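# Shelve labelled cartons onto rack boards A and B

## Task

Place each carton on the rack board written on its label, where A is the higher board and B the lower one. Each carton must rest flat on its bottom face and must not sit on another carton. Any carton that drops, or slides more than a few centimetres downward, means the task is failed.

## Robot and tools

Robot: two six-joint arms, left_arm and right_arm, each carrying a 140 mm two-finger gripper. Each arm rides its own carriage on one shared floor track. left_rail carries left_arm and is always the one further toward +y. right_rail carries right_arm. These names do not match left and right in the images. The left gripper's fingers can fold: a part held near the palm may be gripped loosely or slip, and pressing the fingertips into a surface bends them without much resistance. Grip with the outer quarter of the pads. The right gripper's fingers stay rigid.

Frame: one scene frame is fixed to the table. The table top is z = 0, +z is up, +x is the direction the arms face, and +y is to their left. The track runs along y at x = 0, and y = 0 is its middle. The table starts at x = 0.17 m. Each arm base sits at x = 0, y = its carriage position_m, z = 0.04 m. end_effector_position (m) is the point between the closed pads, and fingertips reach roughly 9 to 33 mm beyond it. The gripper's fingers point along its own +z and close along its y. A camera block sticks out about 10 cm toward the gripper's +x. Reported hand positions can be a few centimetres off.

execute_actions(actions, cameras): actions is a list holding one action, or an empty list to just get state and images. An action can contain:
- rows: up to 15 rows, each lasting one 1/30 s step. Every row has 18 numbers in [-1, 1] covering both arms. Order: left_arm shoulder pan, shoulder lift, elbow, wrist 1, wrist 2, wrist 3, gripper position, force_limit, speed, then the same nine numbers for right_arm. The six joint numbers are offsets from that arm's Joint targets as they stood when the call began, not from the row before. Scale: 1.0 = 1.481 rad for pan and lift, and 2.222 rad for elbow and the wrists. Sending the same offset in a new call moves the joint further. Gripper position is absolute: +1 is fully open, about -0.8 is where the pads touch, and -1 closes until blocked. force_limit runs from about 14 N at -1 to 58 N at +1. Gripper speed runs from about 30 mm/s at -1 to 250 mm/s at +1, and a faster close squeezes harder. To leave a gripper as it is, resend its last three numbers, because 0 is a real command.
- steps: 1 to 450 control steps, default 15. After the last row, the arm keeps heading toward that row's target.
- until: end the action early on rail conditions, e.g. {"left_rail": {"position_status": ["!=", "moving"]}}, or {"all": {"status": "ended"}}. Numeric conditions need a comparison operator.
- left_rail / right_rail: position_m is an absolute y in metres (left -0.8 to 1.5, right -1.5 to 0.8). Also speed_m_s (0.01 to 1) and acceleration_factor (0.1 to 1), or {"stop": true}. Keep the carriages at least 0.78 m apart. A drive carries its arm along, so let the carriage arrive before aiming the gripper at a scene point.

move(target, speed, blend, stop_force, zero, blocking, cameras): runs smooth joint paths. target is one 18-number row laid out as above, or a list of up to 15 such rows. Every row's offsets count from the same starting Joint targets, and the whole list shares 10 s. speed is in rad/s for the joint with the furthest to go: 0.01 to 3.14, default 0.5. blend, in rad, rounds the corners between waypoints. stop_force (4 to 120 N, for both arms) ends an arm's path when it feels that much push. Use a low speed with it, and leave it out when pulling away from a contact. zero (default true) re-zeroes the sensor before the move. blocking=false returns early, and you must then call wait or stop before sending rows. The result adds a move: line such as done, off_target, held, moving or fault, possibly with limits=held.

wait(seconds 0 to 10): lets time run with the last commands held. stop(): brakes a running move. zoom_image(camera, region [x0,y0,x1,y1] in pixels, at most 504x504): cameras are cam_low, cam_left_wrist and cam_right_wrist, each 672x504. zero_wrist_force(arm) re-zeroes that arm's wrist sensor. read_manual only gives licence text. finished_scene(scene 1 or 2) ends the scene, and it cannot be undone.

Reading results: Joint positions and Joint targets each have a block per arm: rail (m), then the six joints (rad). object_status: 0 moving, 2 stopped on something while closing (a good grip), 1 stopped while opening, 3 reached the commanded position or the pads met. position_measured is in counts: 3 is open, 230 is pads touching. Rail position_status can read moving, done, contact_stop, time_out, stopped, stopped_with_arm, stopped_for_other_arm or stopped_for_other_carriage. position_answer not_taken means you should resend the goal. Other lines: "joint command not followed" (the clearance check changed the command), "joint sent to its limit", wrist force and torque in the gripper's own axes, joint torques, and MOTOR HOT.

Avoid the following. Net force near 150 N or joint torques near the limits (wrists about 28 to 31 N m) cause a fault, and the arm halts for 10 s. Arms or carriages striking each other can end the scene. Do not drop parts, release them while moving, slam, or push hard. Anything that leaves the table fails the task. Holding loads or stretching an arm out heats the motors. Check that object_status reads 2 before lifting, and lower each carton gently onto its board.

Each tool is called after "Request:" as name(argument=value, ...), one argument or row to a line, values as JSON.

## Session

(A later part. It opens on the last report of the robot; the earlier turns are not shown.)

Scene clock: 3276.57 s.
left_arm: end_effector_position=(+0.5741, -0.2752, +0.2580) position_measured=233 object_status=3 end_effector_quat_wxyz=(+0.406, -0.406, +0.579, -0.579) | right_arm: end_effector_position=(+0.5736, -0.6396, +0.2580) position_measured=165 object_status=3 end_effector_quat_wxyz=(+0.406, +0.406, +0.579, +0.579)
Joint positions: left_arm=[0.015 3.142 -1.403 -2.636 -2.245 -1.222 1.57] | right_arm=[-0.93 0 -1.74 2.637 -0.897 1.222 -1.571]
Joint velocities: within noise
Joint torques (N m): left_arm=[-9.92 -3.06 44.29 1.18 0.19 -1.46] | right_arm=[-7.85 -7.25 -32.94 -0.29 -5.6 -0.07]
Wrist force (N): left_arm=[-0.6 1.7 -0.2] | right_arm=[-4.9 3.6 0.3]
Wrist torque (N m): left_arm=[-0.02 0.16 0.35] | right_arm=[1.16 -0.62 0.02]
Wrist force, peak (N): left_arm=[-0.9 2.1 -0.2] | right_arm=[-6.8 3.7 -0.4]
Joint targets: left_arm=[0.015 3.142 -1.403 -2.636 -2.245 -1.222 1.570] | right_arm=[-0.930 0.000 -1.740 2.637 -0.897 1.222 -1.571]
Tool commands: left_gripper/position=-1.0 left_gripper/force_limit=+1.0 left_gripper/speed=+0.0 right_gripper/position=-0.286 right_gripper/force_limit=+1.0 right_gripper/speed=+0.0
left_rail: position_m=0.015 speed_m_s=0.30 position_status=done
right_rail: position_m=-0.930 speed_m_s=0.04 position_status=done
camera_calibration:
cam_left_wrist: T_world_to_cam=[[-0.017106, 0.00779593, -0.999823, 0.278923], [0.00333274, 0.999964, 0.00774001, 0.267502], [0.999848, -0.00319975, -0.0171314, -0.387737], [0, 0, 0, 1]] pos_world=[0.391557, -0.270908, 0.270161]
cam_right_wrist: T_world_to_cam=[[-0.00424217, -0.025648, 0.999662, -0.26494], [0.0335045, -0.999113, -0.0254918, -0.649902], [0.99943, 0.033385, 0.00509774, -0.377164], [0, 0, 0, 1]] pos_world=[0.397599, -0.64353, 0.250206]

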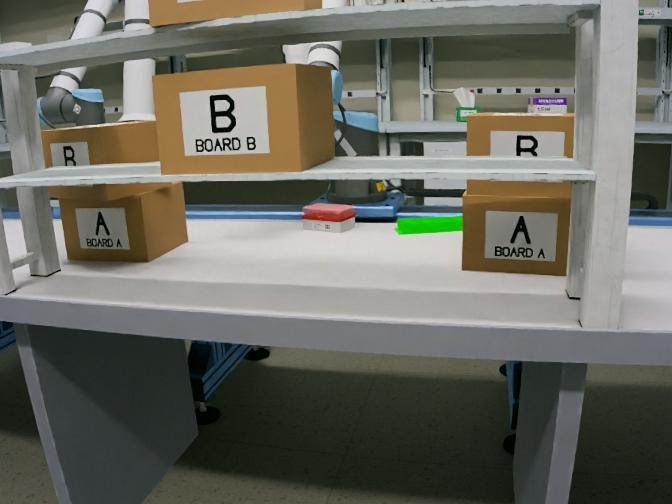

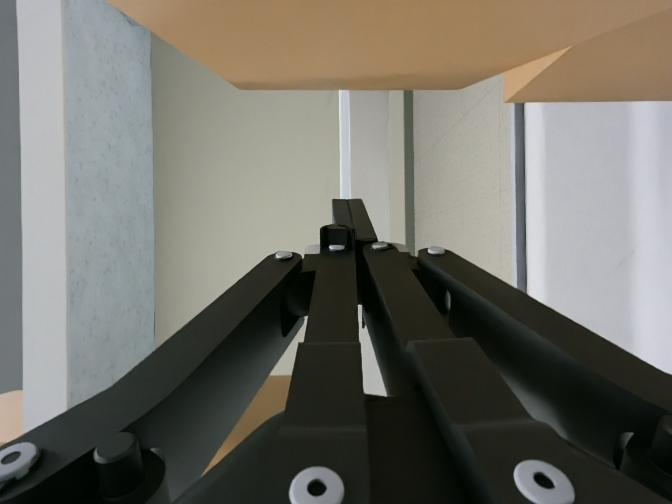

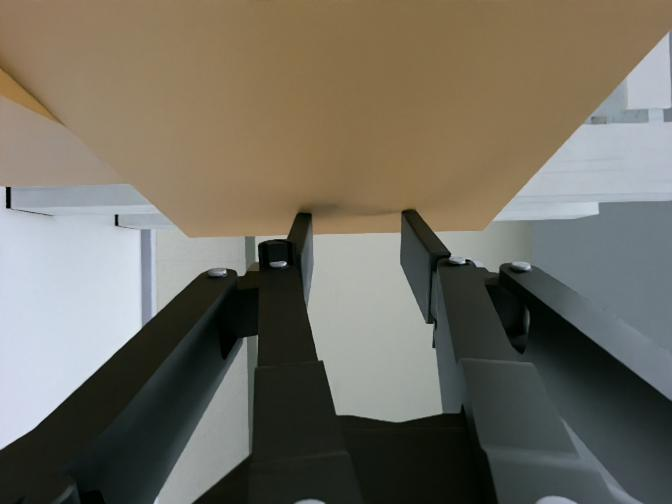

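Request:
execute_actions(
  actions=[
    {"right_rail": {"position_m": -0.895, "speed_m_s": 0.04, "acceleration_factor": 0.3}, "steps": 120, "until": {"right_rail": {"position_status": ["!=", "moving"]}}},
  ],
  cameras=["cam_low", "cam_right_wrist", "cam_left_wrist"],
)

Request:
zoom_image(
  camera="cam_low",
  region=[0, 90, 220, 275],
)

Scene clock: 3316.70 s.
left_arm: end_effector_position=(+0.5741, -0.2752, +0.2580) position_measured=233 object_status=3 end_effector_quat_wxyz=(+0.406, -0.406, +0.579, -0.579) | right_arm: end_effector_position=(+0.5736, -0.6046, +0.2580) position_measured=165 object_status=3 end_effector_quat_wxyz=(+0.406, +0.406, +0.579, +0.579)
Joint positions: left_arm=[0.015 3.142 -1.403 -2.636 -2.245 -1.222 1.57] | right_arm=[-0.895 0 -1.74 2.637 -0.897 1.222 -1.571]
Joint velocities: within noise
Joint torques (N m): left_arm=[-11.47 -2.24 44.39 0.85 1.62 -1.44] | right_arm=[-9.27 -7.93 -31.69 0.09 -5.76 0.03]
Wrist force (N): left_arm=[-0.8 2.0 -0.4] | right_arm=[-4.5 4.2 0.3]
Wrist torque (N m): left_arm=[0.05 0.21 0.36] | right_arm=[1.19 -0.69 0.01]
Wrist force, peak (N): left_arm=[-1.0 2.1 -0.5] | right_arm=[-6.9 4.2 -0.5]
Joint targets: left_arm=[0.015 3.142 -1.403 -2.636 -2.245 -1.222 1.570] | right_arm=[-0.895 0.000 -1.740 2.637 -0.897 1.222 -1.571]
Tool commands: left_gripper/position=-1.0 left_gripper/force_limit=+1.0 left_gripper/speed=+0.0 right_gripper/position=-0.286 right_gripper/force_limit=+1.0 right_gripper/speed=+0.0
left_rail: position_m=0.015 speed_m_s=0.30 position_status=done
right_rail: position_m=-0.895 speed_m_s=0.04 position_status=done
camera_calibration:
cam_left_wrist: T_world_to_cam=[[-0.017106, 0.00779593, -0.999823, 0.278922], [0.00333274, 0.999964, 0.00774001, 0.267502], [0.999848, -0.00319975, -0.0171314, -0.387637], [0, 0, 0, 1]] pos_world=[0.391457, -0.270908, 0.270161]
cam_right_wrist: T_world_to_cam=[[-0.00424217, -0.025648, 0.999662, -0.263945], [0.0335045, -0.999113, -0.0254918, -0.615036], [0.99943, 0.033385, 0.00509774, -0.378328], [0, 0, 0, 1]] pos_world=[0.397599, -0.60863, 0.250106]

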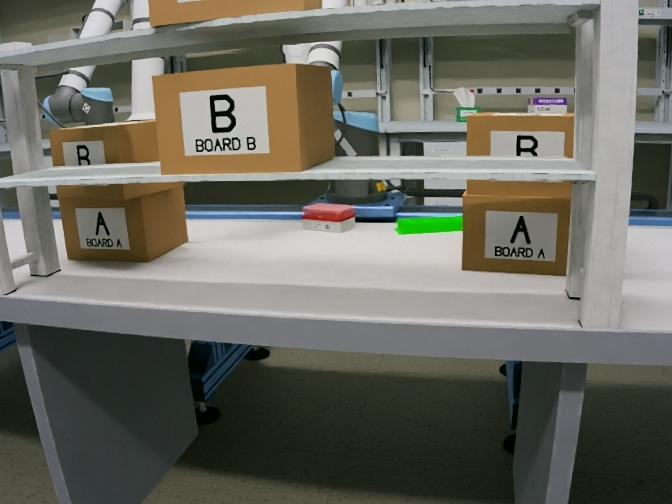

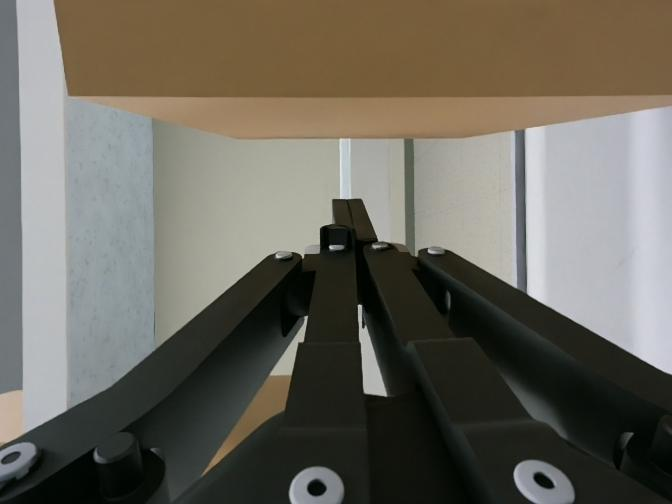

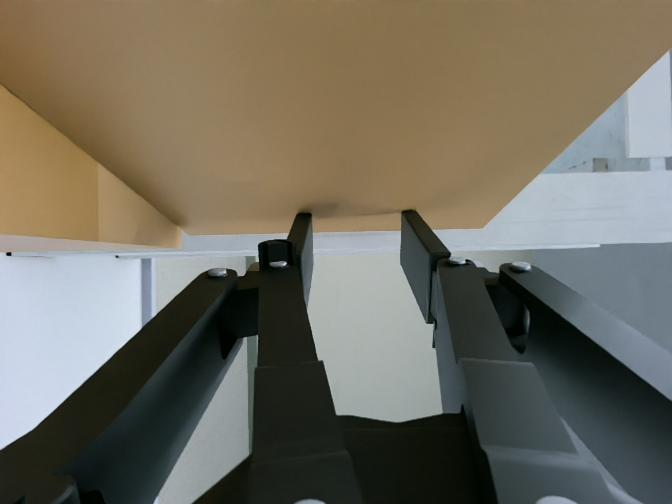

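Scaled by 2.291.

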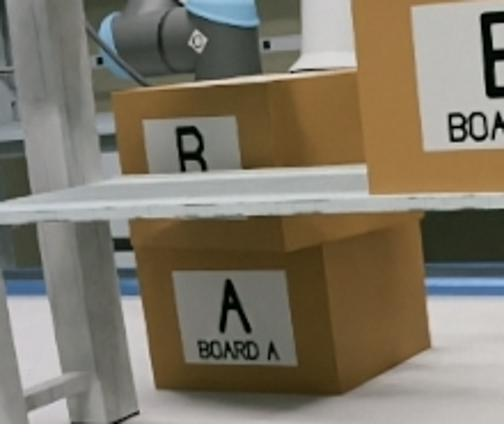

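Request:
execute_actions(
  actions=[
    {"left_rail": {"position_m": 0.155, "speed_m_s": 0.15, "acceleration_factor": 0.5}, "steps": 120, "until": {"left_rail": {"position_status": ["!=", "moving"]}}},
  ],
  cameras=[],
)

Request:
move(
  target=[0, 0, 0, 0, 0.196535, 0, -1, 1, 0, 0, 0, 0, 0, 0, 0, -0.286, 1, 0],
  speed=0.3,
  cameras=["cam_left_wrist"],
)

Scene clock: 3345.67 s.
left_arm: end_effector_position=(+0.5741, -0.1353, +0.2580) position_measured=233 object_status=3 end_effector_quat_wxyz=(+0.406, -0.406, +0.579, -0.579) end_effector_velocity=(+0.000, +0.001, +0.000) end_effector_angular_velocity=(+0.001, +0.000, +0.001) | right_arm: end_effector_position=(+0.5736, -0.6046, +0.2580) position_measured=165 object_status=3 end_effector_quat_wxyz=(+0.406, +0.406, +0.579, +0.579)
Joint positions: left_arm=[0.155 3.142 -1.403 -2.636 -2.245 -1.222 1.57] | right_arm=[-0.895 0 -1.74 2.637 -0.897 1.222 -1.571]
Joint velocities: left_arm=[0.001 0.001 0.001 0 -0.001 0 0.001] | right_arm=[within noise]
Joint torques (N m): left_arm=[-13.29 1.29 41.9 1.02 1.27 -1.25] | right_arm=[-8.6 -7.91 -30.34 -0.24 -5.42 -0.27]
Wrist force (N): left_arm=[-0.8 1.6 -0.4] | right_arm=[-5.3 4.2 0.1]
Wrist torque (N m): left_arm=[-0.03 0.21 0.36] | right_arm=[1.18 -0.70 0.01]
Wrist force, peak (N): left_arm=[-1.4 1.9 -0.8] | right_arm=[-5.5 5.0 0.0]
Joint targets: left_arm=[0.155 3.142 -1.403 -2.636 -2.245 -1.222 1.570] | right_arm=[-0.895 0.000 -1.740 2.637 -0.897 1.222 -1.571]
Tool commands: left_gripper/position=-1.0 left_gripper/force_limit=+1.0 left_gripper/speed=+0.0 right_gripper/position=-0.286 right_gripper/force_limit=+1.0 right_gripper/speed=+0.0
left_rail: position_m=0.155 speed_m_s=0.15 position_status=done
right_rail: position_m=-0.895 speed_m_s=0.04 position_status=done
No camera images: "cameras" was empty.

Scene clock: 3347.67 s.
left_arm: end_effector_position=(+0.4949, -0.2597, +0.2581) position_measured=233 object_status=3 end_effector_quat_wxyz=(+0.270, -0.271, +0.653, -0.653) | right_arm: end_effector_position=(+0.5736, -0.6046, +0.2580) position_measured=165 object_status=3 end_effector_quat_wxyz=(+0.406, +0.406, +0.579, +0.579)
Joint positions: left_arm=[0.155 3.142 -1.403 -2.636 -2.245 -0.786 1.57] | right_arm=[-0.895 0 -1.74 2.637 -0.897 1.222 -1.571]
Joint velocities: within noise
Joint torques (N m): left_arm=[-11.07 1.38 43.12 1.18 2.17 -1.37] | right_arm=[-7.88 -10.14 -29.92 -0.08 -5.5 -0.28]
Wrist force (N): left_arm=[-1.0 1.5 -0.3] | right_arm=[-5.4 4.6 0.4]
Wrist torque (N m): left_arm=[-0.04 0.25 0.36] | right_arm=[1.19 -0.66 0.01]
Wrist force, peak (N): left_arm=[-2.6 1.4 -0.5] | right_arm=[-5.7 5.0 0.0]
Joint targets: left_arm=[0.155 3.142 -1.403 -2.636 -2.245 -0.785 1.570] | right_arm=[-0.895 0.000 -1.740 2.637 -0.897 1.222 -1.571]
left_rail: position_m=0.155 speed_m_s=0.15 position_status=done
right_rail: position_m=-0.895 speed_m_s=0.04 position_status=done
move: done
camera_calibration:
cam_left_wrist: T_world_to_cam=[[-0.0122413, 0.0139839, -0.999827, 0.276666], [0.425802, 0.904786, 0.00744135, 0.0184628], [0.904734, -0.425637, -0.0170301, -0.371132], [0, 0, 0, 1]] pos_world=[0.331301, -0.178541, 0.270161]
Images, in order (width x height): cam_left_wrist 672x504.

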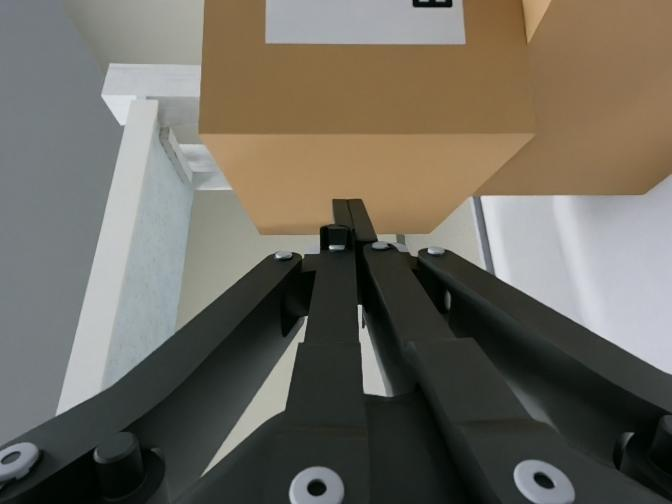

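Request:
execute_actions(
  actions=[
    {"left_rail": {"position_m": 0.132, "speed_m_s": 0.04, "acceleration_factor": 0.3}, "steps": 120, "until": {"left_rail": {"position_status": ["!=", "moving"]}}},
  ],
  cameras=["cam_left_wrist"],
)

Scene clock: 3368.93 s.
left_arm: end_effector_position=(+0.4949, -0.2827, +0.2581) position_measured=233 object_status=3 end_effector_quat_wxyz=(+0.270, -0.271, +0.653, -0.653) | right_arm: end_effector_position=(+0.5736, -0.6046, +0.2580) position_measured=165 object_status=3 end_effector_quat_wxyz=(+0.406, +0.406, +0.579, +0.579)
Joint positions: left_arm=[0.132 3.142 -1.403 -2.636 -2.245 -0.785 1.57] | right_arm=[-0.895 0 -1.74 2.637 -0.897 1.222 -1.571]
Joint velocities: within noise
Joint torques (N m): left_arm=[-12.95 2.62 41.81 2.6 1.94 -1.34] | right_arm=[-7.06 -10.65 -28.68 -0.38 -5.46 -0.24]
Wrist force (N): left_arm=[-0.8 1.7 -0.2] | right_arm=[-5.3 5.0 0.1]
Wrist torque (N m): left_arm=[0.01 0.22 0.36] | right_arm=[1.23 -0.66 0.01]
Wrist force, peak (N): left_arm=[-1.2 1.9 -0.2] | right_arm=[-5.5 4.9 0.0]
Joint targets: left_arm=[0.132 3.142 -1.403 -2.636 -2.245 -0.785 1.570] | right_arm=[-0.895 0.000 -1.740 2.637 -0.897 1.222 -1.571]
Tool commands: left_gripper/position=-1.0 left_gripper/force_limit=+1.0 left_gripper/speed=+0.0 right_gripper/position=-0.286 right_gripper/force_limit=+1.0 right_gripper/speed=+0.0
left_rail: position_m=0.132 speed_m_s=0.04 position_status=done
right_rail: position_m=-0.895 speed_m_s=0.04 position_status=done
camera_calibration:
cam_left_wrist: T_world_to_cam=[[-0.0122382, 0.0139868, -0.999827, 0.276987], [0.426004, 0.904691, 0.00744149, 0.0391869], [0.904638, -0.425839, -0.0170303, -0.380931], [0, 0, 0, 1]] pos_world=[0.331301, -0.201542, 0.270161]
Images, in order (width x height): cam_left_wrist 672x504.

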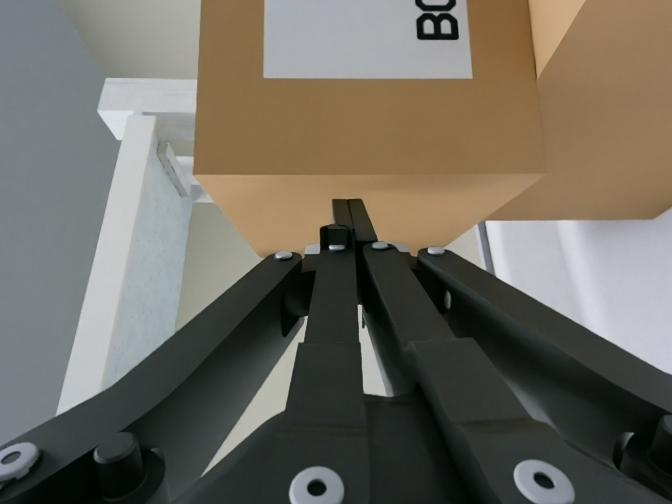

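Request:
execute_actions(
  actions=[
    {"left_rail": {"position_m": 0.118, "speed_m_s": 0.03, "acceleration_factor": 0.3}, "steps": 120, "until": {"left_rail": {"position_status": ["!=", "moving"]}}},
  ],
  cameras=["cam_left_wrist"],
)

Scene clock: 3383.47 s.
left_arm: end_effector_position=(+0.4949, -0.2968, +0.2581) position_measured=233 object_status=3 end_effector_quat_wxyz=(+0.270, -0.271, +0.653, -0.653) | right_arm: end_effector_position=(+0.5752, -0.6088, +0.2581) position_measured=165 object_status=3 end_effector_quat_wxyz=(+0.409, +0.409, +0.577, +0.577)
Joint positions: left_arm=[0.118 3.142 -1.403 -2.636 -2.245 -0.785 1.57] | right_arm=[-0.895 -0.001 -1.74 2.637 -0.897 1.233 -1.571]
Joint velocities: within noise
Joint torques (N m): left_arm=[-18.37 5.48 39.47 5.04 3.01 -0.75] | right_arm=[29.44 -16.41 -27.16 -3.06 -5.54 0.15]
Wrist force (N): left_arm=[-21.4 -1.7 -37.6] | right_arm=[-36.6 0.6 2.1]
Wrist torque (N m): left_arm=[0.05 -0.07 0.32] | right_arm=[1.21 -1.54 -0.11]
Wrist force, peak (N): left_arm=[-37.4 -5.0 -71.4] | right_arm=[-74.5 -0.2 1.5]
Joint targets: left_arm=[0.118 3.142 -1.403 -2.636 -2.245 -0.785 1.570] | right_arm=[-0.895 -0.001 -1.740 2.637 -0.897 1.233 -1.571]
Tool commands: left_gripper/position=-1.0 left_gripper/force_limit=+1.0 left_gripper/speed=+0.0 right_gripper/position=-0.286275 right_gripper/force_limit=+1.0 right_gripper/speed=+0.003922
TORQUE FAULT: the external load on joint 6 (wrist 2) of the right arm reached its load limit, and that arm stopped for 10 seconds. A torque fault puts only its own arm into a fault stop. That arm's remaining commands of this call were not run. Before the stop ended, the hold on joint 6 (wrist 2) of that arm was turned back by 0.6 degrees, the way its load pushed it. That arm's target is now where it stood when the stop ended, not its last command. That arm keeps its grip as last carried out and accepts commands again: back off and push less far. That arm stops again whenever a joint's load reaches its limit.
left_rail: position_m=0.118 speed_m_s=0.03 position_status=done
right_rail: position_m=-0.895 speed_m_s=0.04 position_status=done
camera_calibration:
cam_left_wrist: T_world_to_cam=[[-0.0122382, 0.0139868, -0.999827, 0.277183], [0.426004, 0.904691, 0.00744149, 0.0518526], [0.904638, -0.425839, -0.0170303, -0.386893], [0, 0, 0, 1]] pos_world=[0.331301, -0.215542, 0.270161]
Images, in order (width x height): cam_left_wrist 672x504.

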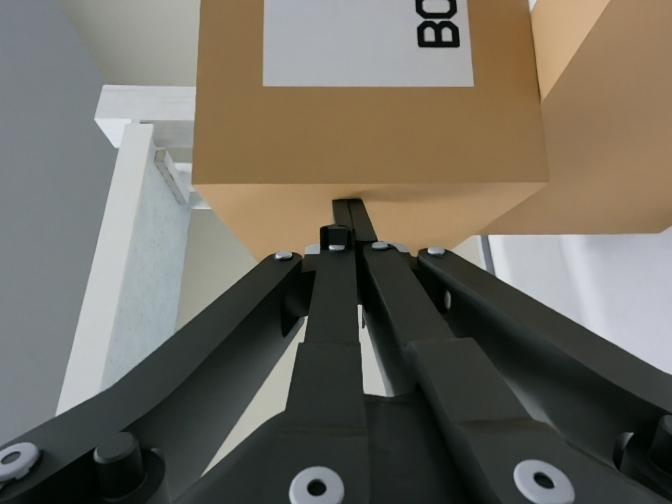

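Request:
execute_actions(
  actions=[
    {"right_rail": {"position_m": -0.975, "speed_m_s": 0.05, "acceleration_factor": 0.3}, "steps": 120, "until": {"right_rail": {"position_status": ["!=", "moving"]}}},
  ],
  cameras=[],
)

Request:
execute_actions(
  actions=[
    {"left_rail": {"position_m": 0.09, "speed_m_s": 0.04, "acceleration_factor": 0.3}, "steps": 120, "until": {"left_rail": {"position_status": ["!=", "moving"]}}},
  ],
  cameras=["cam_low", "cam_left_wrist"],
)

Request:
zoom_image(
  camera="cam_low",
  region=[0, 90, 220, 275],
)

Scene clock: 3404.70 s.
left_arm: end_effector_position=(+0.4949, -0.2967, +0.2581) position_measured=233 object_status=3 end_effector_quat_wxyz=(+0.270, -0.271, +0.653, -0.653) | right_arm: end_effector_position=(+0.5752, -0.6888, +0.2581) position_measured=165 object_status=3 end_effector_quat_wxyz=(+0.409, +0.409, +0.577, +0.577)
Joint positions: left_arm=[0.118 3.142 -1.403 -2.636 -2.245 -0.785 1.57] | right_arm=[-0.975 -0.001 -1.74 2.637 -0.897 1.233 -1.571]
Joint velocities: within noise
Joint torques (N m): left_arm=[-1.33 3.27 38.81 5.54 2.79 -0.72] | right_arm=[-13.25 -16.58 -28.47 -3.25 2.97 0.45]
Wrist force (N): left_arm=[-2.8 1.4 -4.4] | right_arm=[3.2 8.5 2.2]
Wrist torque (N m): left_arm=[0.03 0.19 0.36] | right_arm=[2.13 -0.87 0.09]
Wrist force, peak (N): left_arm=[-21.3 -1.7 -37.7] | right_arm=[-36.1 -0.4 2.5]
Joint targets: left_arm=[0.118 3.142 -1.403 -2.636 -2.245 -0.785 1.570] | right_arm=[-0.975 -0.001 -1.740 2.637 -0.897 1.233 -1.571]
Tool commands: left_gripper/position=-1.0 left_gripper/force_limit=+1.0 left_gripper/speed=+0.0 right_gripper/position=-0.286275 right_gripper/force_limit=+1.0 right_gripper/speed=+0.003922
left_rail: position_m=0.118 speed_m_s=0.03 position_status=done
right_rail: position_m=-0.975 speed_m_s=0.05 position_status=done
No camera images: "cameras" was empty.

Scene clock: 3405.83 s.
left_arm: end_effector_position=(+0.4949, -0.3247, +0.2581) position_measured=233 object_status=3 end_effector_quat_wxyz=(+0.270, -0.271, +0.653, -0.653) | right_arm: end_effector_position=(+0.5752, -0.6888, +0.2581) position_measured=165 object_status=3 end_effector_quat_wxyz=(+0.409, +0.409, +0.577, +0.577)
Joint positions: left_arm=[0.09 3.142 -1.403 -2.636 -2.245 -0.785 1.57] | right_arm=[-0.975 -0.001 -1.74 2.637 -0.897 1.233 -1.571]
Joint velocities: within noise
Joint torques (N m): left_arm=[-2.18 6.25 38.08 5.22 2.75 -0.66] | right_arm=[-13.35 -18.31 -29.08 -2.76 2.8 0.56]
Wrist force (N): left_arm=[-3.0 0.1 -7.1] | right_arm=[3.0 8.6 2.0]
Wrist torque (N m): left_arm=[0.00 0.18 0.35] | right_arm=[2.15 -0.81 0.09]
Wrist force, peak (N): left_arm=[-4.5 1.0 -7.5] | right_arm=[3.7 8.7 2.1]
Joint targets: left_arm=[0.090 3.142 -1.403 -2.636 -2.245 -0.785 1.570] | right_arm=[-0.975 -0.001 -1.740 2.637 -0.897 1.233 -1.571]
Tool commands: left_gripper/position=-1.0 left_gripper/force_limit=+1.0 left_gripper/speed=+0.0 right_gripper/position=-0.286275 right_gripper/force_limit=+1.0 right_gripper/speed=+0.003922
left_rail: position_m=0.090 speed_m_s=0.04 position_status=done
right_rail: position_m=-0.975 speed_m_s=0.05 position_status=done
camera_calibration:
cam_left_wrist: T_world_to_cam=[[-0.0122382, 0.0139868, -0.999827, 0.277575], [0.426004, 0.904691, 0.00744149, 0.0771839], [0.904638, -0.425839, -0.0170303, -0.398816], [0, 0, 0, 1]] pos_world=[0.331301, -0.243542, 0.270161]
Images, in order (width x height): cam_low 672x504, cam_left_wrist 672x504.

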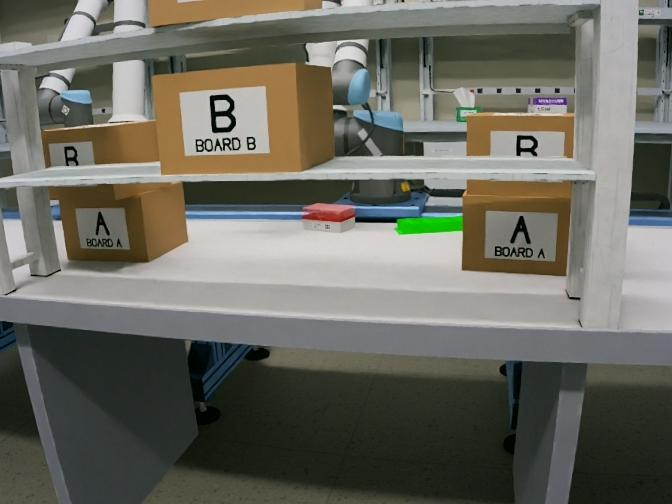

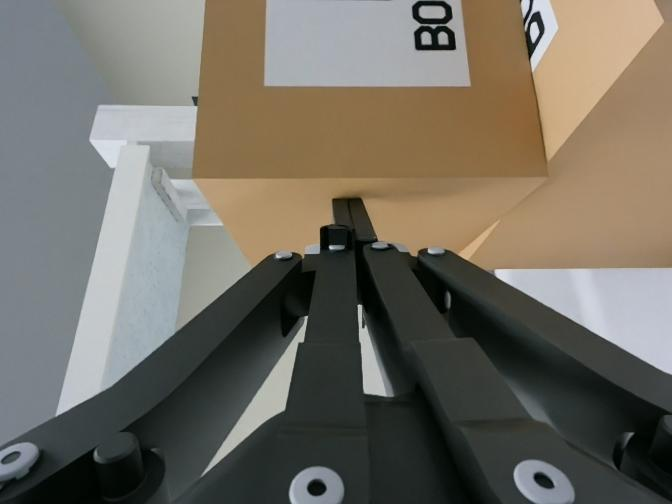

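Scaled by 2.291.

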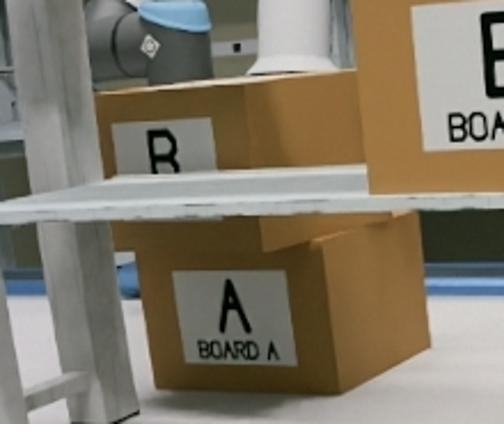

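Request:
execute_actions(
  actions=[
    {"left_rail": {"position_m": 0.052, "speed_m_s": 0.05, "acceleration_factor": 0.3}, "steps": 120, "until": {"left_rail": {"position_status": ["!=", "moving"]}}},
  ],
  cameras=["cam_low", "cam_left_wrist"],
)

Request:
zoom_image(
  camera="cam_low",
  region=[0, 90, 220, 275],
)

Scene clock: 3413.27 s.
left_arm: end_effector_position=(+0.4949, -0.3627, +0.2581) position_measured=233 object_status=3 end_effector_quat_wxyz=(+0.270, -0.271, +0.653, -0.653) | right_arm: end_effector_position=(+0.5752, -0.6888, +0.2581) position_measured=165 object_status=3 end_effector_quat_wxyz=(+0.409, +0.409, +0.577, +0.577)
Joint positions: left_arm=[0.052 3.142 -1.403 -2.636 -2.245 -0.785 1.57] | right_arm=[-0.975 -0.001 -1.74 2.637 -0.897 1.233 -1.571]
Joint velocities: within noise
Joint torques (N m): left_arm=[-5.42 8.25 37.91 5.18 2.73 -0.83] | right_arm=[-8.66 -16.27 -28.16 -2.96 3 0.35]
Wrist force (N): left_arm=[-2.7 0.2 -8.2] | right_arm=[3.2 8.6 1.9]
Wrist torque (N m): left_arm=[-0.02 0.22 0.33] | right_arm=[2.17 -0.88 0.09]
Wrist force, peak (N): left_arm=[-4.2 0.6 -8.6] | right_arm=[3.3 8.9 2.1]
Joint targets: left_arm=[0.052 3.142 -1.403 -2.636 -2.245 -0.785 1.570] | right_arm=[-0.975 -0.001 -1.740 2.637 -0.897 1.233 -1.571]
Tool commands: left_gripper/position=-1.0 left_gripper/force_limit=+1.0 left_gripper/speed=+0.0 right_gripper/position=-0.286275 right_gripper/force_limit=+1.0 right_gripper/speed=+0.003922
left_rail: position_m=0.052 speed_m_s=0.05 position_status=done
right_rail: position_m=-0.975 speed_m_s=0.05 position_status=done
camera_calibration:
cam_left_wrist: T_world_to_cam=[[-0.0122382, 0.0139868, -0.999827, 0.278106], [0.426004, 0.904691, 0.00744149, 0.111562], [0.904638, -0.425839, -0.0170303, -0.414998], [0, 0, 0, 1]] pos_world=[0.331301, -0.281542, 0.270161]
Images, in order (width x height): cam_low 672x504, cam_left_wrist 672x504.

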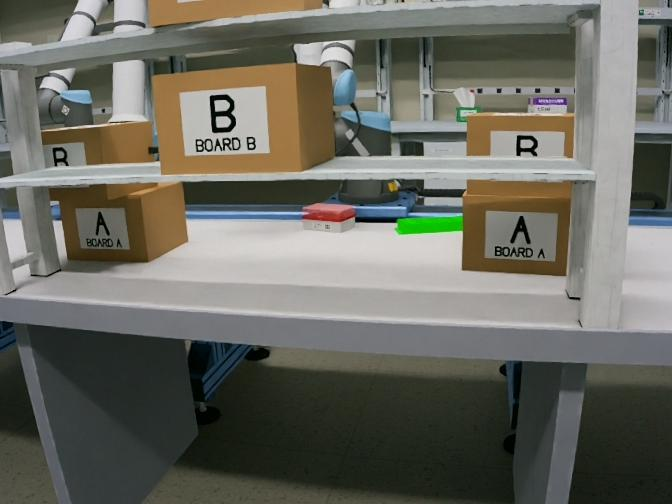

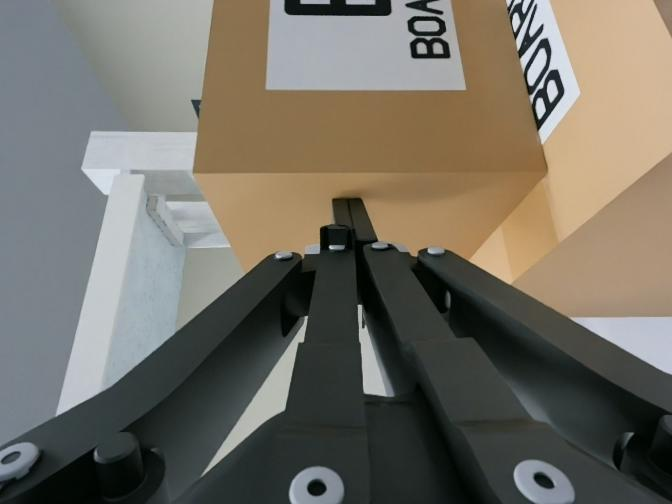

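Scaled by 2.291.

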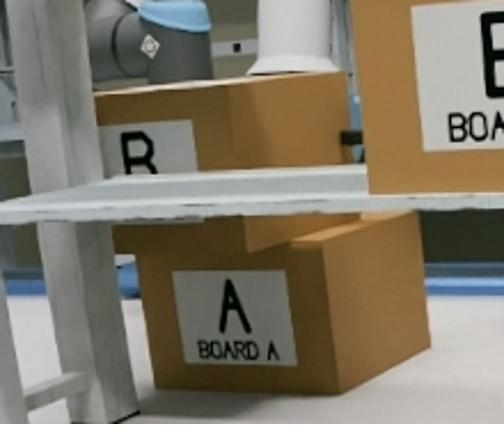

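Request:
execute_actions(
  actions=[
    {"left_rail": {"position_m": 0.082, "speed_m_s": 0.05, "acceleration_factor": 0.3}, "right_rail": {"position_m": -1.005, "speed_m_s": 0.05, "acceleration_factor": 0.3}, "steps": 120, "until": {"all": {"status": "ended"}}},
  ],
  cameras=["cam_right_wrist", "cam_left_wrist"],
)

Scene clock: 3441.33 s.
left_arm: end_effector_position=(+0.4949, -0.3328, +0.2581) position_measured=233 object_status=3 end_effector_quat_wxyz=(+0.270, -0.271, +0.653, -0.653) | right_arm: end_effector_position=(+0.5752, -0.7188, +0.2581) position_measured=165 object_status=3 end_effector_quat_wxyz=(+0.409, +0.409, +0.577, +0.577)
Joint positions: left_arm=[0.082 3.142 -1.403 -2.636 -2.245 -0.785 1.57] | right_arm=[-1.005 -0.001 -1.74 2.637 -0.897 1.233 -1.571]
Joint velocities: within noise
Joint torques (N m): left_arm=[-4.12 8.96 37.53 5.31 -1.52 -0.46] | right_arm=[-5.55 -17.9 -28.36 -3.06 3.07 0.67]
Wrist force (N): left_arm=[-0.6 1.5 0.0] | right_arm=[3.3 8.5 2.0]
Wrist torque (N m): left_arm=[-0.06 0.17 0.36] | right_arm=[2.14 -0.89 0.09]
Wrist force, peak (N): left_arm=[-3.2 -0.6 -9.6] | right_arm=[3.9 8.9 2.2]
Joint targets: left_arm=[0.082 3.142 -1.403 -2.636 -2.245 -0.785 1.570] | right_arm=[-1.005 -0.001 -1.740 2.637 -0.897 1.233 -1.571]
Tool commands: left_gripper/position=-1.0 left_gripper/force_limit=+1.0 left_gripper/speed=+0.0 right_gripper/position=-0.286275 right_gripper/force_limit=+1.0 right_gripper/speed=+0.003922
left_rail: position_m=0.082 speed_m_s=0.05 position_status=done
right_rail: position_m=-1.005 speed_m_s=0.05 position_status=done
camera_calibration:
cam_left_wrist: T_world_to_cam=[[-0.0122382, 0.0139868, -0.999827, 0.277688], [0.426004, 0.904691, 0.00744149, 0.0845119], [0.904638, -0.425839, -0.0170303, -0.402266], [0, 0, 0, 1]] pos_world=[0.331301, -0.251642, 0.270161]
cam_right_wrist: T_world_to_cam=[[-0.00465998, -0.0255961, 0.999662, -0.266703], [0.0211086, -0.999452, -0.0254923, -0.722145], [0.999766, 0.0209826, 0.00519773, -0.385284], [0, 0, 0, 1]] pos_world=[0.399195, -0.720492, 0.250206]
Images, in order (width x height): cam_left_wrist 672x504, cam_right_wrist 672x504.

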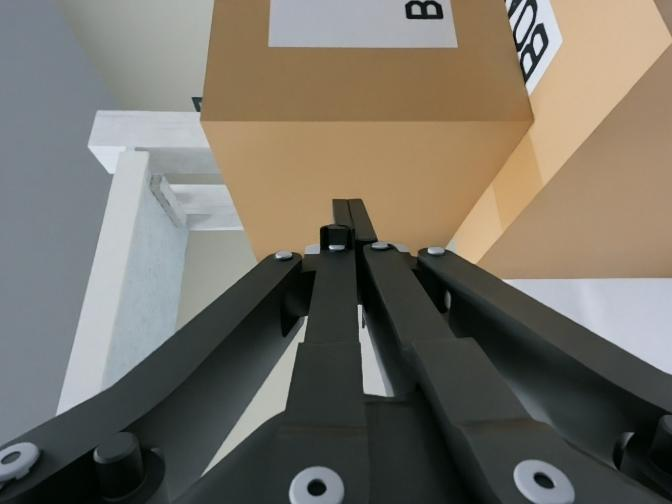

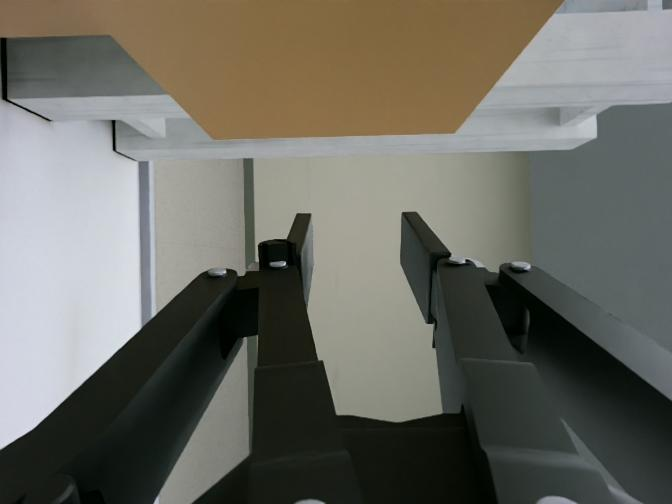

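Request:
move(
  target=[0, 0.016536, -0.007843, -0.002812, -0.196535, 0, -1, 1, 0, 0.000675, -0.015586, 0.007393, 0.002995, -0.005086, 0, -0.286, 1, 0],
  speed=0.35,
  cameras=[],
)

Request:
execute_actions(
  actions=[
    {"left_rail": {"position_m": -0.05, "speed_m_s": 0.08, "acceleration_factor": 0.3}, "right_rail": {"position_m": -0.975, "speed_m_s": 0.05, "acceleration_factor": 0.3}, "steps": 150, "until": {"all": {"status": "ended"}}},
  ],
  cameras=["cam_left_wrist", "cam_right_wrist"],
)

Scene clock: 3477.97 s.
left_arm: end_effector_position=(+0.5626, -0.2083, +0.2581) position_measured=233 object_status=3 end_effector_quat_wxyz=(+0.406, -0.406, +0.579, -0.579) | right_arm: end_effector_position=(+0.5627, -0.7146, +0.2579) position_measured=165 object_status=3 end_effector_quat_wxyz=(+0.406, +0.406, +0.579, +0.579)
Joint positions: left_arm=[0.082 3.142 -1.378 -2.654 -2.251 -1.222 1.57] | right_arm=[-1.005 0 -1.763 2.653 -0.891 1.222 -1.571]
Joint velocities: within noise
Joint torques (N m): left_arm=[-2.2 39.54 23.58 0 -2.21 -0.56] | right_arm=[12.18 -27.48 -21.45 0.55 -2.99 0.76]
Wrist force (N): left_arm=[-0.7 1.5 -0.5] | right_arm=[3.3 8.7 2.0]
Wrist torque (N m): left_arm=[-0.03 0.18 0.36] | right_arm=[2.18 -0.88 0.09]
Wrist force, peak (N): left_arm=[-1.0 2.0 -0.2] | right_arm=[3.5 8.9 1.7]
Joint targets: left_arm=[0.082 3.142 -1.378 -2.654 -2.251 -1.222 1.570] | right_arm=[-1.005 0.000 -1.763 2.653 -0.891 1.222 -1.571]
left_rail: position_m=0.082 speed_m_s=0.05 position_status=done
right_rail: position_m=-1.005 speed_m_s=0.05 position_status=done
move: done
No camera images: "cameras" was empty.

Scene clock: 3480.27 s.
left_arm: end_effector_position=(+0.5626, -0.3402, +0.2581) position_measured=233 object_status=3 end_effector_quat_wxyz=(+0.406, -0.406, +0.579, -0.579) | right_arm: end_effector_position=(+0.5627, -0.6846, +0.2579) position_measured=165 object_status=3 end_effector_quat_wxyz=(+0.406, +0.406, +0.579, +0.579)
Joint positions: left_arm=[-0.05 3.142 -1.378 -2.654 -2.251 -1.222 1.57] | right_arm=[-0.975 0 -1.763 2.653 -0.891 1.222 -1.571]
Joint velocities: within noise
Joint torques (N m): left_arm=[-2.91 38.45 28.27 -0.1 -2.43 -0.64] | right_arm=[9.98 -25.99 -25.13 -0.06 -2.37 0.62]
Wrist force (N): left_arm=[-0.7 1.9 -0.5] | right_arm=[3.1 8.7 2.2]
Wrist torque (N m): left_arm=[0.04 0.19 0.36] | right_arm=[2.20 -0.83 0.09]
Wrist force, peak (N): left_arm=[-1.7 1.6 -0.7] | right_arm=[3.9 8.9 2.4]
Joint targets: left_arm=[-0.050 3.142 -1.378 -2.654 -2.251 -1.222 1.570] | right_arm=[-0.975 0.000 -1.763 2.653 -0.891 1.222 -1.571]
Tool commands: left_gripper/position=-1.0 left_gripper/force_limit=+1.0 left_gripper/speed=+0.0 right_gripper/position=-0.286 right_gripper/force_limit=+1.0 right_gripper/speed=+0.0
left_rail: position_m=-0.050 speed_m_s=0.08 position_status=done
right_rail: position_m=-0.975 speed_m_s=0.05 position_status=done
camera_calibration:
cam_left_wrist: T_world_to_cam=[[-0.0163064, 0.00779968, -0.999837, 0.278833], [0.00332654, 0.999964, 0.00774643, 0.33244], [0.999862, -0.00319968, -0.0163318, -0.376568], [0, 0, 0, 1]] pos_world=[0.379957, -0.335808, 0.270062]
cam_right_wrist: T_world_to_cam=[[-0.00434461, -0.0256515, 0.999662, -0.265903], [0.0334072, -0.999117, -0.0254923, -0.694467], [0.999432, 0.0332851, 0.00519772, -0.364861], [0, 0, 0, 1]] pos_world=[0.386699, -0.68853, 0.250006]
Images, in order (width x height): cam_left_wrist 672x504, cam_right_wrist 672x504.

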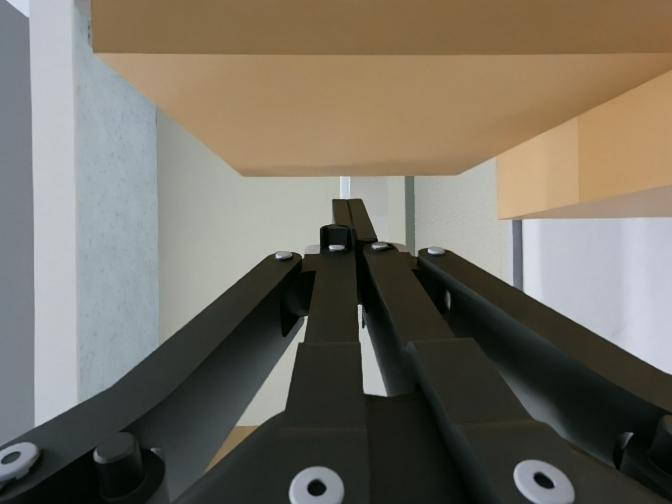

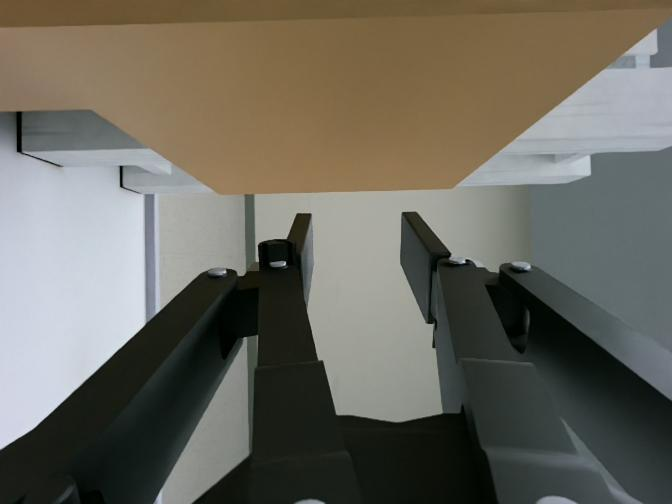

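Request:
execute_actions(
  actions=[
    {"left_rail": {"position_m": -0.072, "speed_m_s": 0.04, "acceleration_factor": 0.3}, "right_rail": {"position_m": -0.953, "speed_m_s": 0.04, "acceleration_factor": 0.3}, "steps": 150, "until": {"all": {"status": "ended"}}},
  ],
  cameras=[],
)

Request:
execute_actions(
  actions=[
    {"left_rail": {"position_m": -0.076, "speed_m_s": 0.02, "acceleration_factor": 0.3}, "right_rail": {"position_m": -0.949, "speed_m_s": 0.02, "acceleration_factor": 0.3}, "steps": 150, "until": {"all": {"status": "ended"}}},
  ],
  cameras=[],
)

Scene clock: 3498.80 s.
left_arm: end_effector_position=(+0.5626, -0.3622, +0.2581) position_measured=233 object_status=3 end_effector_quat_wxyz=(+0.406, -0.406, +0.579, -0.579) | right_arm: end_effector_position=(+0.5627, -0.6626, +0.2579) position_measured=165 object_status=3 end_effector_quat_wxyz=(+0.406, +0.406, +0.579, +0.579)
Joint positions: left_arm=[-0.072 3.142 -1.378 -2.654 -2.251 -1.222 1.57] | right_arm=[-0.953 0 -1.763 2.653 -0.891 1.222 -1.571]
Joint velocities: within noise
Joint torques (N m): left_arm=[-4.55 36.67 35.3 0.9 -2.43 -0.26] | right_arm=[9.02 -23.83 -31.65 -0.63 -1.58 0.86]
Wrist force (N): left_arm=[-0.6 1.7 -0.6] | right_arm=[3.2 8.5 2.3]
Wrist torque (N m): left_arm=[-0.01 0.17 0.36] | right_arm=[2.16 -0.86 0.10]
Wrist force, peak (N): left_arm=[-1.4 1.7 -0.8] | right_arm=[3.4 8.9 2.3]
Joint targets: left_arm=[-0.072 3.142 -1.378 -2.654 -2.251 -1.222 1.570] | right_arm=[-0.953 0.000 -1.763 2.653 -0.891 1.222 -1.571]
Tool commands: left_gripper/position=-1.0 left_gripper/force_limit=+1.0 left_gripper/speed=+0.0 right_gripper/position=-0.286 right_gripper/force_limit=+1.0 right_gripper/speed=+0.0
left_rail: position_m=-0.072 speed_m_s=0.04 position_status=done
right_rail: position_m=-0.953 speed_m_s=0.04 position_status=done
No camera images: "cameras" was empty.

Scene clock: 3499.33 s.
left_arm: end_effector_position=(+0.5626, -0.3663, +0.2581) position_measured=233 object_status=3 end_effector_quat_wxyz=(+0.406, -0.406, +0.579, -0.579) | right_arm: end_effector_position=(+0.5627, -0.6586, +0.2579) position_measured=165 object_status=3 end_effector_quat_wxyz=(+0.406, +0.406, +0.579, +0.579)
Joint positions: left_arm=[-0.076 3.142 -1.378 -2.654 -2.251 -1.222 1.57] | right_arm=[-0.949 0 -1.763 2.653 -0.891 1.222 -1.571]
Joint velocities: within noise
Joint torques (N m): left_arm=[-1.86 37.56 35.5 1.49 -1.95 -0.09] | right_arm=[8.55 -24.31 -32.7 -0.92 -1.47 1.13]
Wrist force (N): left_arm=[-0.7 1.8 -0.4] | right_arm=[3.3 8.7 2.1]
Wrist torque (N m): left_arm=[0.01 0.18 0.36] | right_arm=[2.21 -0.88 0.09]
Wrist force, peak (N): left_arm=[-0.7 2.2 0.0] | right_arm=[3.3 9.0 2.5]
Joint targets: left_arm=[-0.076 3.142 -1.378 -2.654 -2.251 -1.222 1.570] | right_arm=[-0.949 0.000 -1.763 2.653 -0.891 1.222 -1.571]
Tool commands: left_gripper/position=-1.0 left_gripper/force_limit=+1.0 left_gripper/speed=+0.0 right_gripper/position=-0.286 right_gripper/force_limit=+1.0 right_gripper/speed=+0.0
left_rail: position_m=-0.076 speed_m_s=0.02 position_status=done
right_rail: position_m=-0.949 speed_m_s=0.02 position_status=done
No camera images: "cameras" was empty.

Request:
execute_actions(
  actions=[
    {"left_rail": {"position_m": -0.080, "speed_m_s": 0.02, "acceleration_factor": 0.3}, "right_rail": {"position_m": -0.945, "speed_m_s": 0.02, "acceleration_factor": 0.3}, "steps": 150, "until": {"all": {"status": "ended"}}},
  ],
  cameras=[],
)

Request:
execute_actions(
  actions=[
    {"left_rail": {"position_m": -0.082, "speed_m_s": 0.02, "acceleration_factor": 0.3}, "right_rail": {"position_m": -0.943, "speed_m_s": 0.02, "acceleration_factor": 0.3}, "steps": 150, "until": {"all": {"status": "ended"}}},
  ],
  cameras=[],
)

Scene clock: 3504.63 s.
left_arm: end_effector_position=(+0.5626, -0.3702, +0.2581) position_measured=233 object_status=3 end_effector_quat_wxyz=(+0.406, -0.406, +0.579, -0.579) | right_arm: end_effector_position=(+0.5627, -0.6547, +0.2579) position_measured=165 object_status=3 end_effector_quat_wxyz=(+0.406, +0.406, +0.579, +0.579)
Joint positions: left_arm=[-0.08 3.142 -1.378 -2.654 -2.251 -1.222 1.57] | right_arm=[-0.945 0 -1.763 2.653 -0.891 1.222 -1.571]
Joint velocities: within noise
Joint torques (N m): left_arm=[-1.12 36.15 42.49 2.06 -1.08 -0.26] | right_arm=[7.13 -24.01 -34.77 -1.77 -0.38 0.68]
Wrist force (N): left_arm=[-2.3 2.3 -2.2] | right_arm=[-7.6 9.1 -2.8]
Wrist torque (N m): left_arm=[-0.01 0.19 0.36] | right_arm=[2.20 -1.05 -0.01]
Wrist force, peak (N): left_arm=[-2.3 2.3 -2.2] | right_arm=[-7.0 10.0 -2.8]
Joint targets: left_arm=[-0.080 3.142 -1.378 -2.654 -2.251 -1.222 1.570] | right_arm=[-0.945 0.000 -1.763 2.653 -0.891 1.222 -1.571]
Tool commands: left_gripper/position=-1.0 left_gripper/force_limit=+1.0 left_gripper/speed=+0.0 right_gripper/position=-0.286 right_gripper/force_limit=+1.0 right_gripper/speed=+0.0
left_rail: position_m=-0.080 speed_m_s=0.02 position_status=done
right_rail: position_m=-0.945 speed_m_s=0.02 position_status=done
No camera images: "cameras" was empty.

Scene clock: 3505.07 s.
left_arm: end_effector_position=(+0.5626, -0.3722, +0.2581) position_measured=233 object_status=3 end_effector_quat_wxyz=(+0.406, -0.406, +0.579, -0.579) | right_arm: end_effector_position=(+0.5627, -0.6526, +0.2579) position_measured=165 object_status=3 end_effector_quat_wxyz=(+0.406, +0.406, +0.579, +0.579)
Joint positions: left_arm=[-0.082 3.142 -1.378 -2.654 -2.251 -1.222 1.57] | right_arm=[-0.943 0 -1.763 2.653 -0.891 1.222 -1.571]
Joint velocities: within noise
Joint torques (N m): left_arm=[-1.85 33.07 42.39 2.07 0.85 -0.73] | right_arm=[6.52 -23.24 -34.79 -1.83 -0.64 0.92]
Wrist force (N): left_arm=[-8.1 1.4 -6.0] | right_arm=[-10.4 9.2 -5.0]
Wrist torque (N m): left_arm=[-0.04 -0.02 0.35] | right_arm=[2.21 -1.12 -0.01]
Wrist force, peak (N): left_arm=[-8.2 0.5 -6.5] | right_arm=[-10.3 10.4 -5.4]
Joint targets: left_arm=[-0.082 3.142 -1.378 -2.654 -2.251 -1.222 1.570] | right_arm=[-0.943 0.000 -1.763 2.653 -0.891 1.222 -1.571]
Tool commands: left_gripper/position=-1.0 left_gripper/force_limit=+1.0 left_gripper/speed=+0.0 right_gripper/position=-0.286 right_gripper/force_limit=+1.0 right_gripper/speed=+0.0
left_rail: position_m=-0.082 speed_m_s=0.02 position_status=done
right_rail: position_m=-0.943 speed_m_s=0.02 position_status=done
No camera images: "cameras" was empty.

Request:
execute_actions(
  actions=[
    {"left_rail": {"position_m": -0.084, "speed_m_s": 0.02, "acceleration_factor": 0.3}, "right_rail": {"position_m": -0.941, "speed_m_s": 0.02, "acceleration_factor": 0.3}, "steps": 150, "until": {"all": {"status": "ended"}}},
  ],
  cameras=[],
)

Request:
execute_actions(
  actions=[
    {"left_rail": {"position_m": -0.0855, "speed_m_s": 0.02, "acceleration_factor": 0.3}, "right_rail": {"position_m": -0.9395, "speed_m_s": 0.02, "acceleration_factor": 0.3}, "steps": 150, "until": {"all": {"status": "ended"}}},
  ],
  cameras=[],
)

Scene clock: 3514.23 s.
left_arm: end_effector_position=(+0.5626, -0.3742, +0.2581) position_measured=233 object_status=3 end_effector_quat_wxyz=(+0.406, -0.406, +0.579, -0.579) | right_arm: end_effector_position=(+0.5627, -0.6507, +0.2579) position_measured=165 object_status=3 end_effector_quat_wxyz=(+0.406, +0.406, +0.579, +0.579)
Joint positions: left_arm=[-0.084 3.142 -1.378 -2.654 -2.251 -1.222 1.57] | right_arm=[-0.941 0 -1.763 2.653 -0.891 1.222 -1.571]
Joint velocities: within noise
Joint torques (N m): left_arm=[-8.04 33.69 44.33 3.12 5.25 0.13] | right_arm=[5.72 -22.55 -34.85 -2.57 -9.7 0.89]
Wrist force (N): left_arm=[-33.0 -3.5 -17.8] | right_arm=[-32.0 12.8 -14.3]
Wrist torque (N m): left_arm=[0.13 -0.81 0.30] | right_arm=[2.25 -1.58 0.03]
Wrist force, peak (N): left_arm=[-33.0 -3.5 -17.8] | right_arm=[-32.0 12.8 -14.3]
Joint targets: left_arm=[-0.084 3.142 -1.378 -2.654 -2.251 -1.222 1.570] | right_arm=[-0.941 0.000 -1.763 2.653 -0.891 1.222 -1.571]
Tool commands: left_gripper/position=-1.0 left_gripper/force_limit=+1.0 left_gripper/speed=+0.0 right_gripper/position=-0.286 right_gripper/force_limit=+1.0 right_gripper/speed=+0.0
left_rail: position_m=-0.084 speed_m_s=0.02 position_status=done
right_rail: position_m=-0.941 speed_m_s=0.02 position_status=done
No camera images: "cameras" was empty.

Scene clock: 3514.67 s.
left_arm: end_effector_position=(+0.5626, -0.3756, +0.2581) position_measured=233 object_status=3 end_effector_quat_wxyz=(+0.406, -0.406, +0.579, -0.579) | right_arm: end_effector_position=(+0.5628, -0.6492, +0.2579) position_measured=165 object_status=3 end_effector_quat_wxyz=(+0.406, +0.406, +0.579, +0.579)
Joint positions: left_arm=[-0.085 3.142 -1.378 -2.654 -2.251 -1.222 1.57] | right_arm=[-0.94 0 -1.763 2.653 -0.891 1.222 -1.571]
Joint velocities: within noise
Joint torques (N m): left_arm=[-22.9 33.4 43.1 3.54 14.56 -0.14] | right_arm=[20.99 -23.89 -34.22 -2.84 -17.79 0.79]
Wrist force (N): left_arm=[-51.8 -4.9 -25.7] | right_arm=[-50.5 13.3 -20.2]
Wrist torque (N m): left_arm=[0.16 -1.54 0.28] | right_arm=[2.30 -1.97 0.03]
Wrist force, peak (N): left_arm=[-52.1 -4.8 -25.5] | right_arm=[-50.5 13.3 -20.2]
Joint targets: left_arm=[-0.085 3.142 -1.378 -2.654 -2.251 -1.222 1.570] | right_arm=[-0.939 0.000 -1.763 2.653 -0.891 1.222 -1.571]
Tool commands: left_gripper/position=-1.0 left_gripper/force_limit=+1.0 left_gripper/speed=+0.0 right_gripper/position=-0.286 right_gripper/force_limit=+1.0 right_gripper/speed=+0.0
left_rail: position_m=-0.085 position_m_goal=-0.086 speed_m_s=0.02 position_status=done
right_rail: position_m=-0.940 position_m_goal=-0.939 speed_m_s=0.02 position_status=done
No camera images: "cameras" was empty.


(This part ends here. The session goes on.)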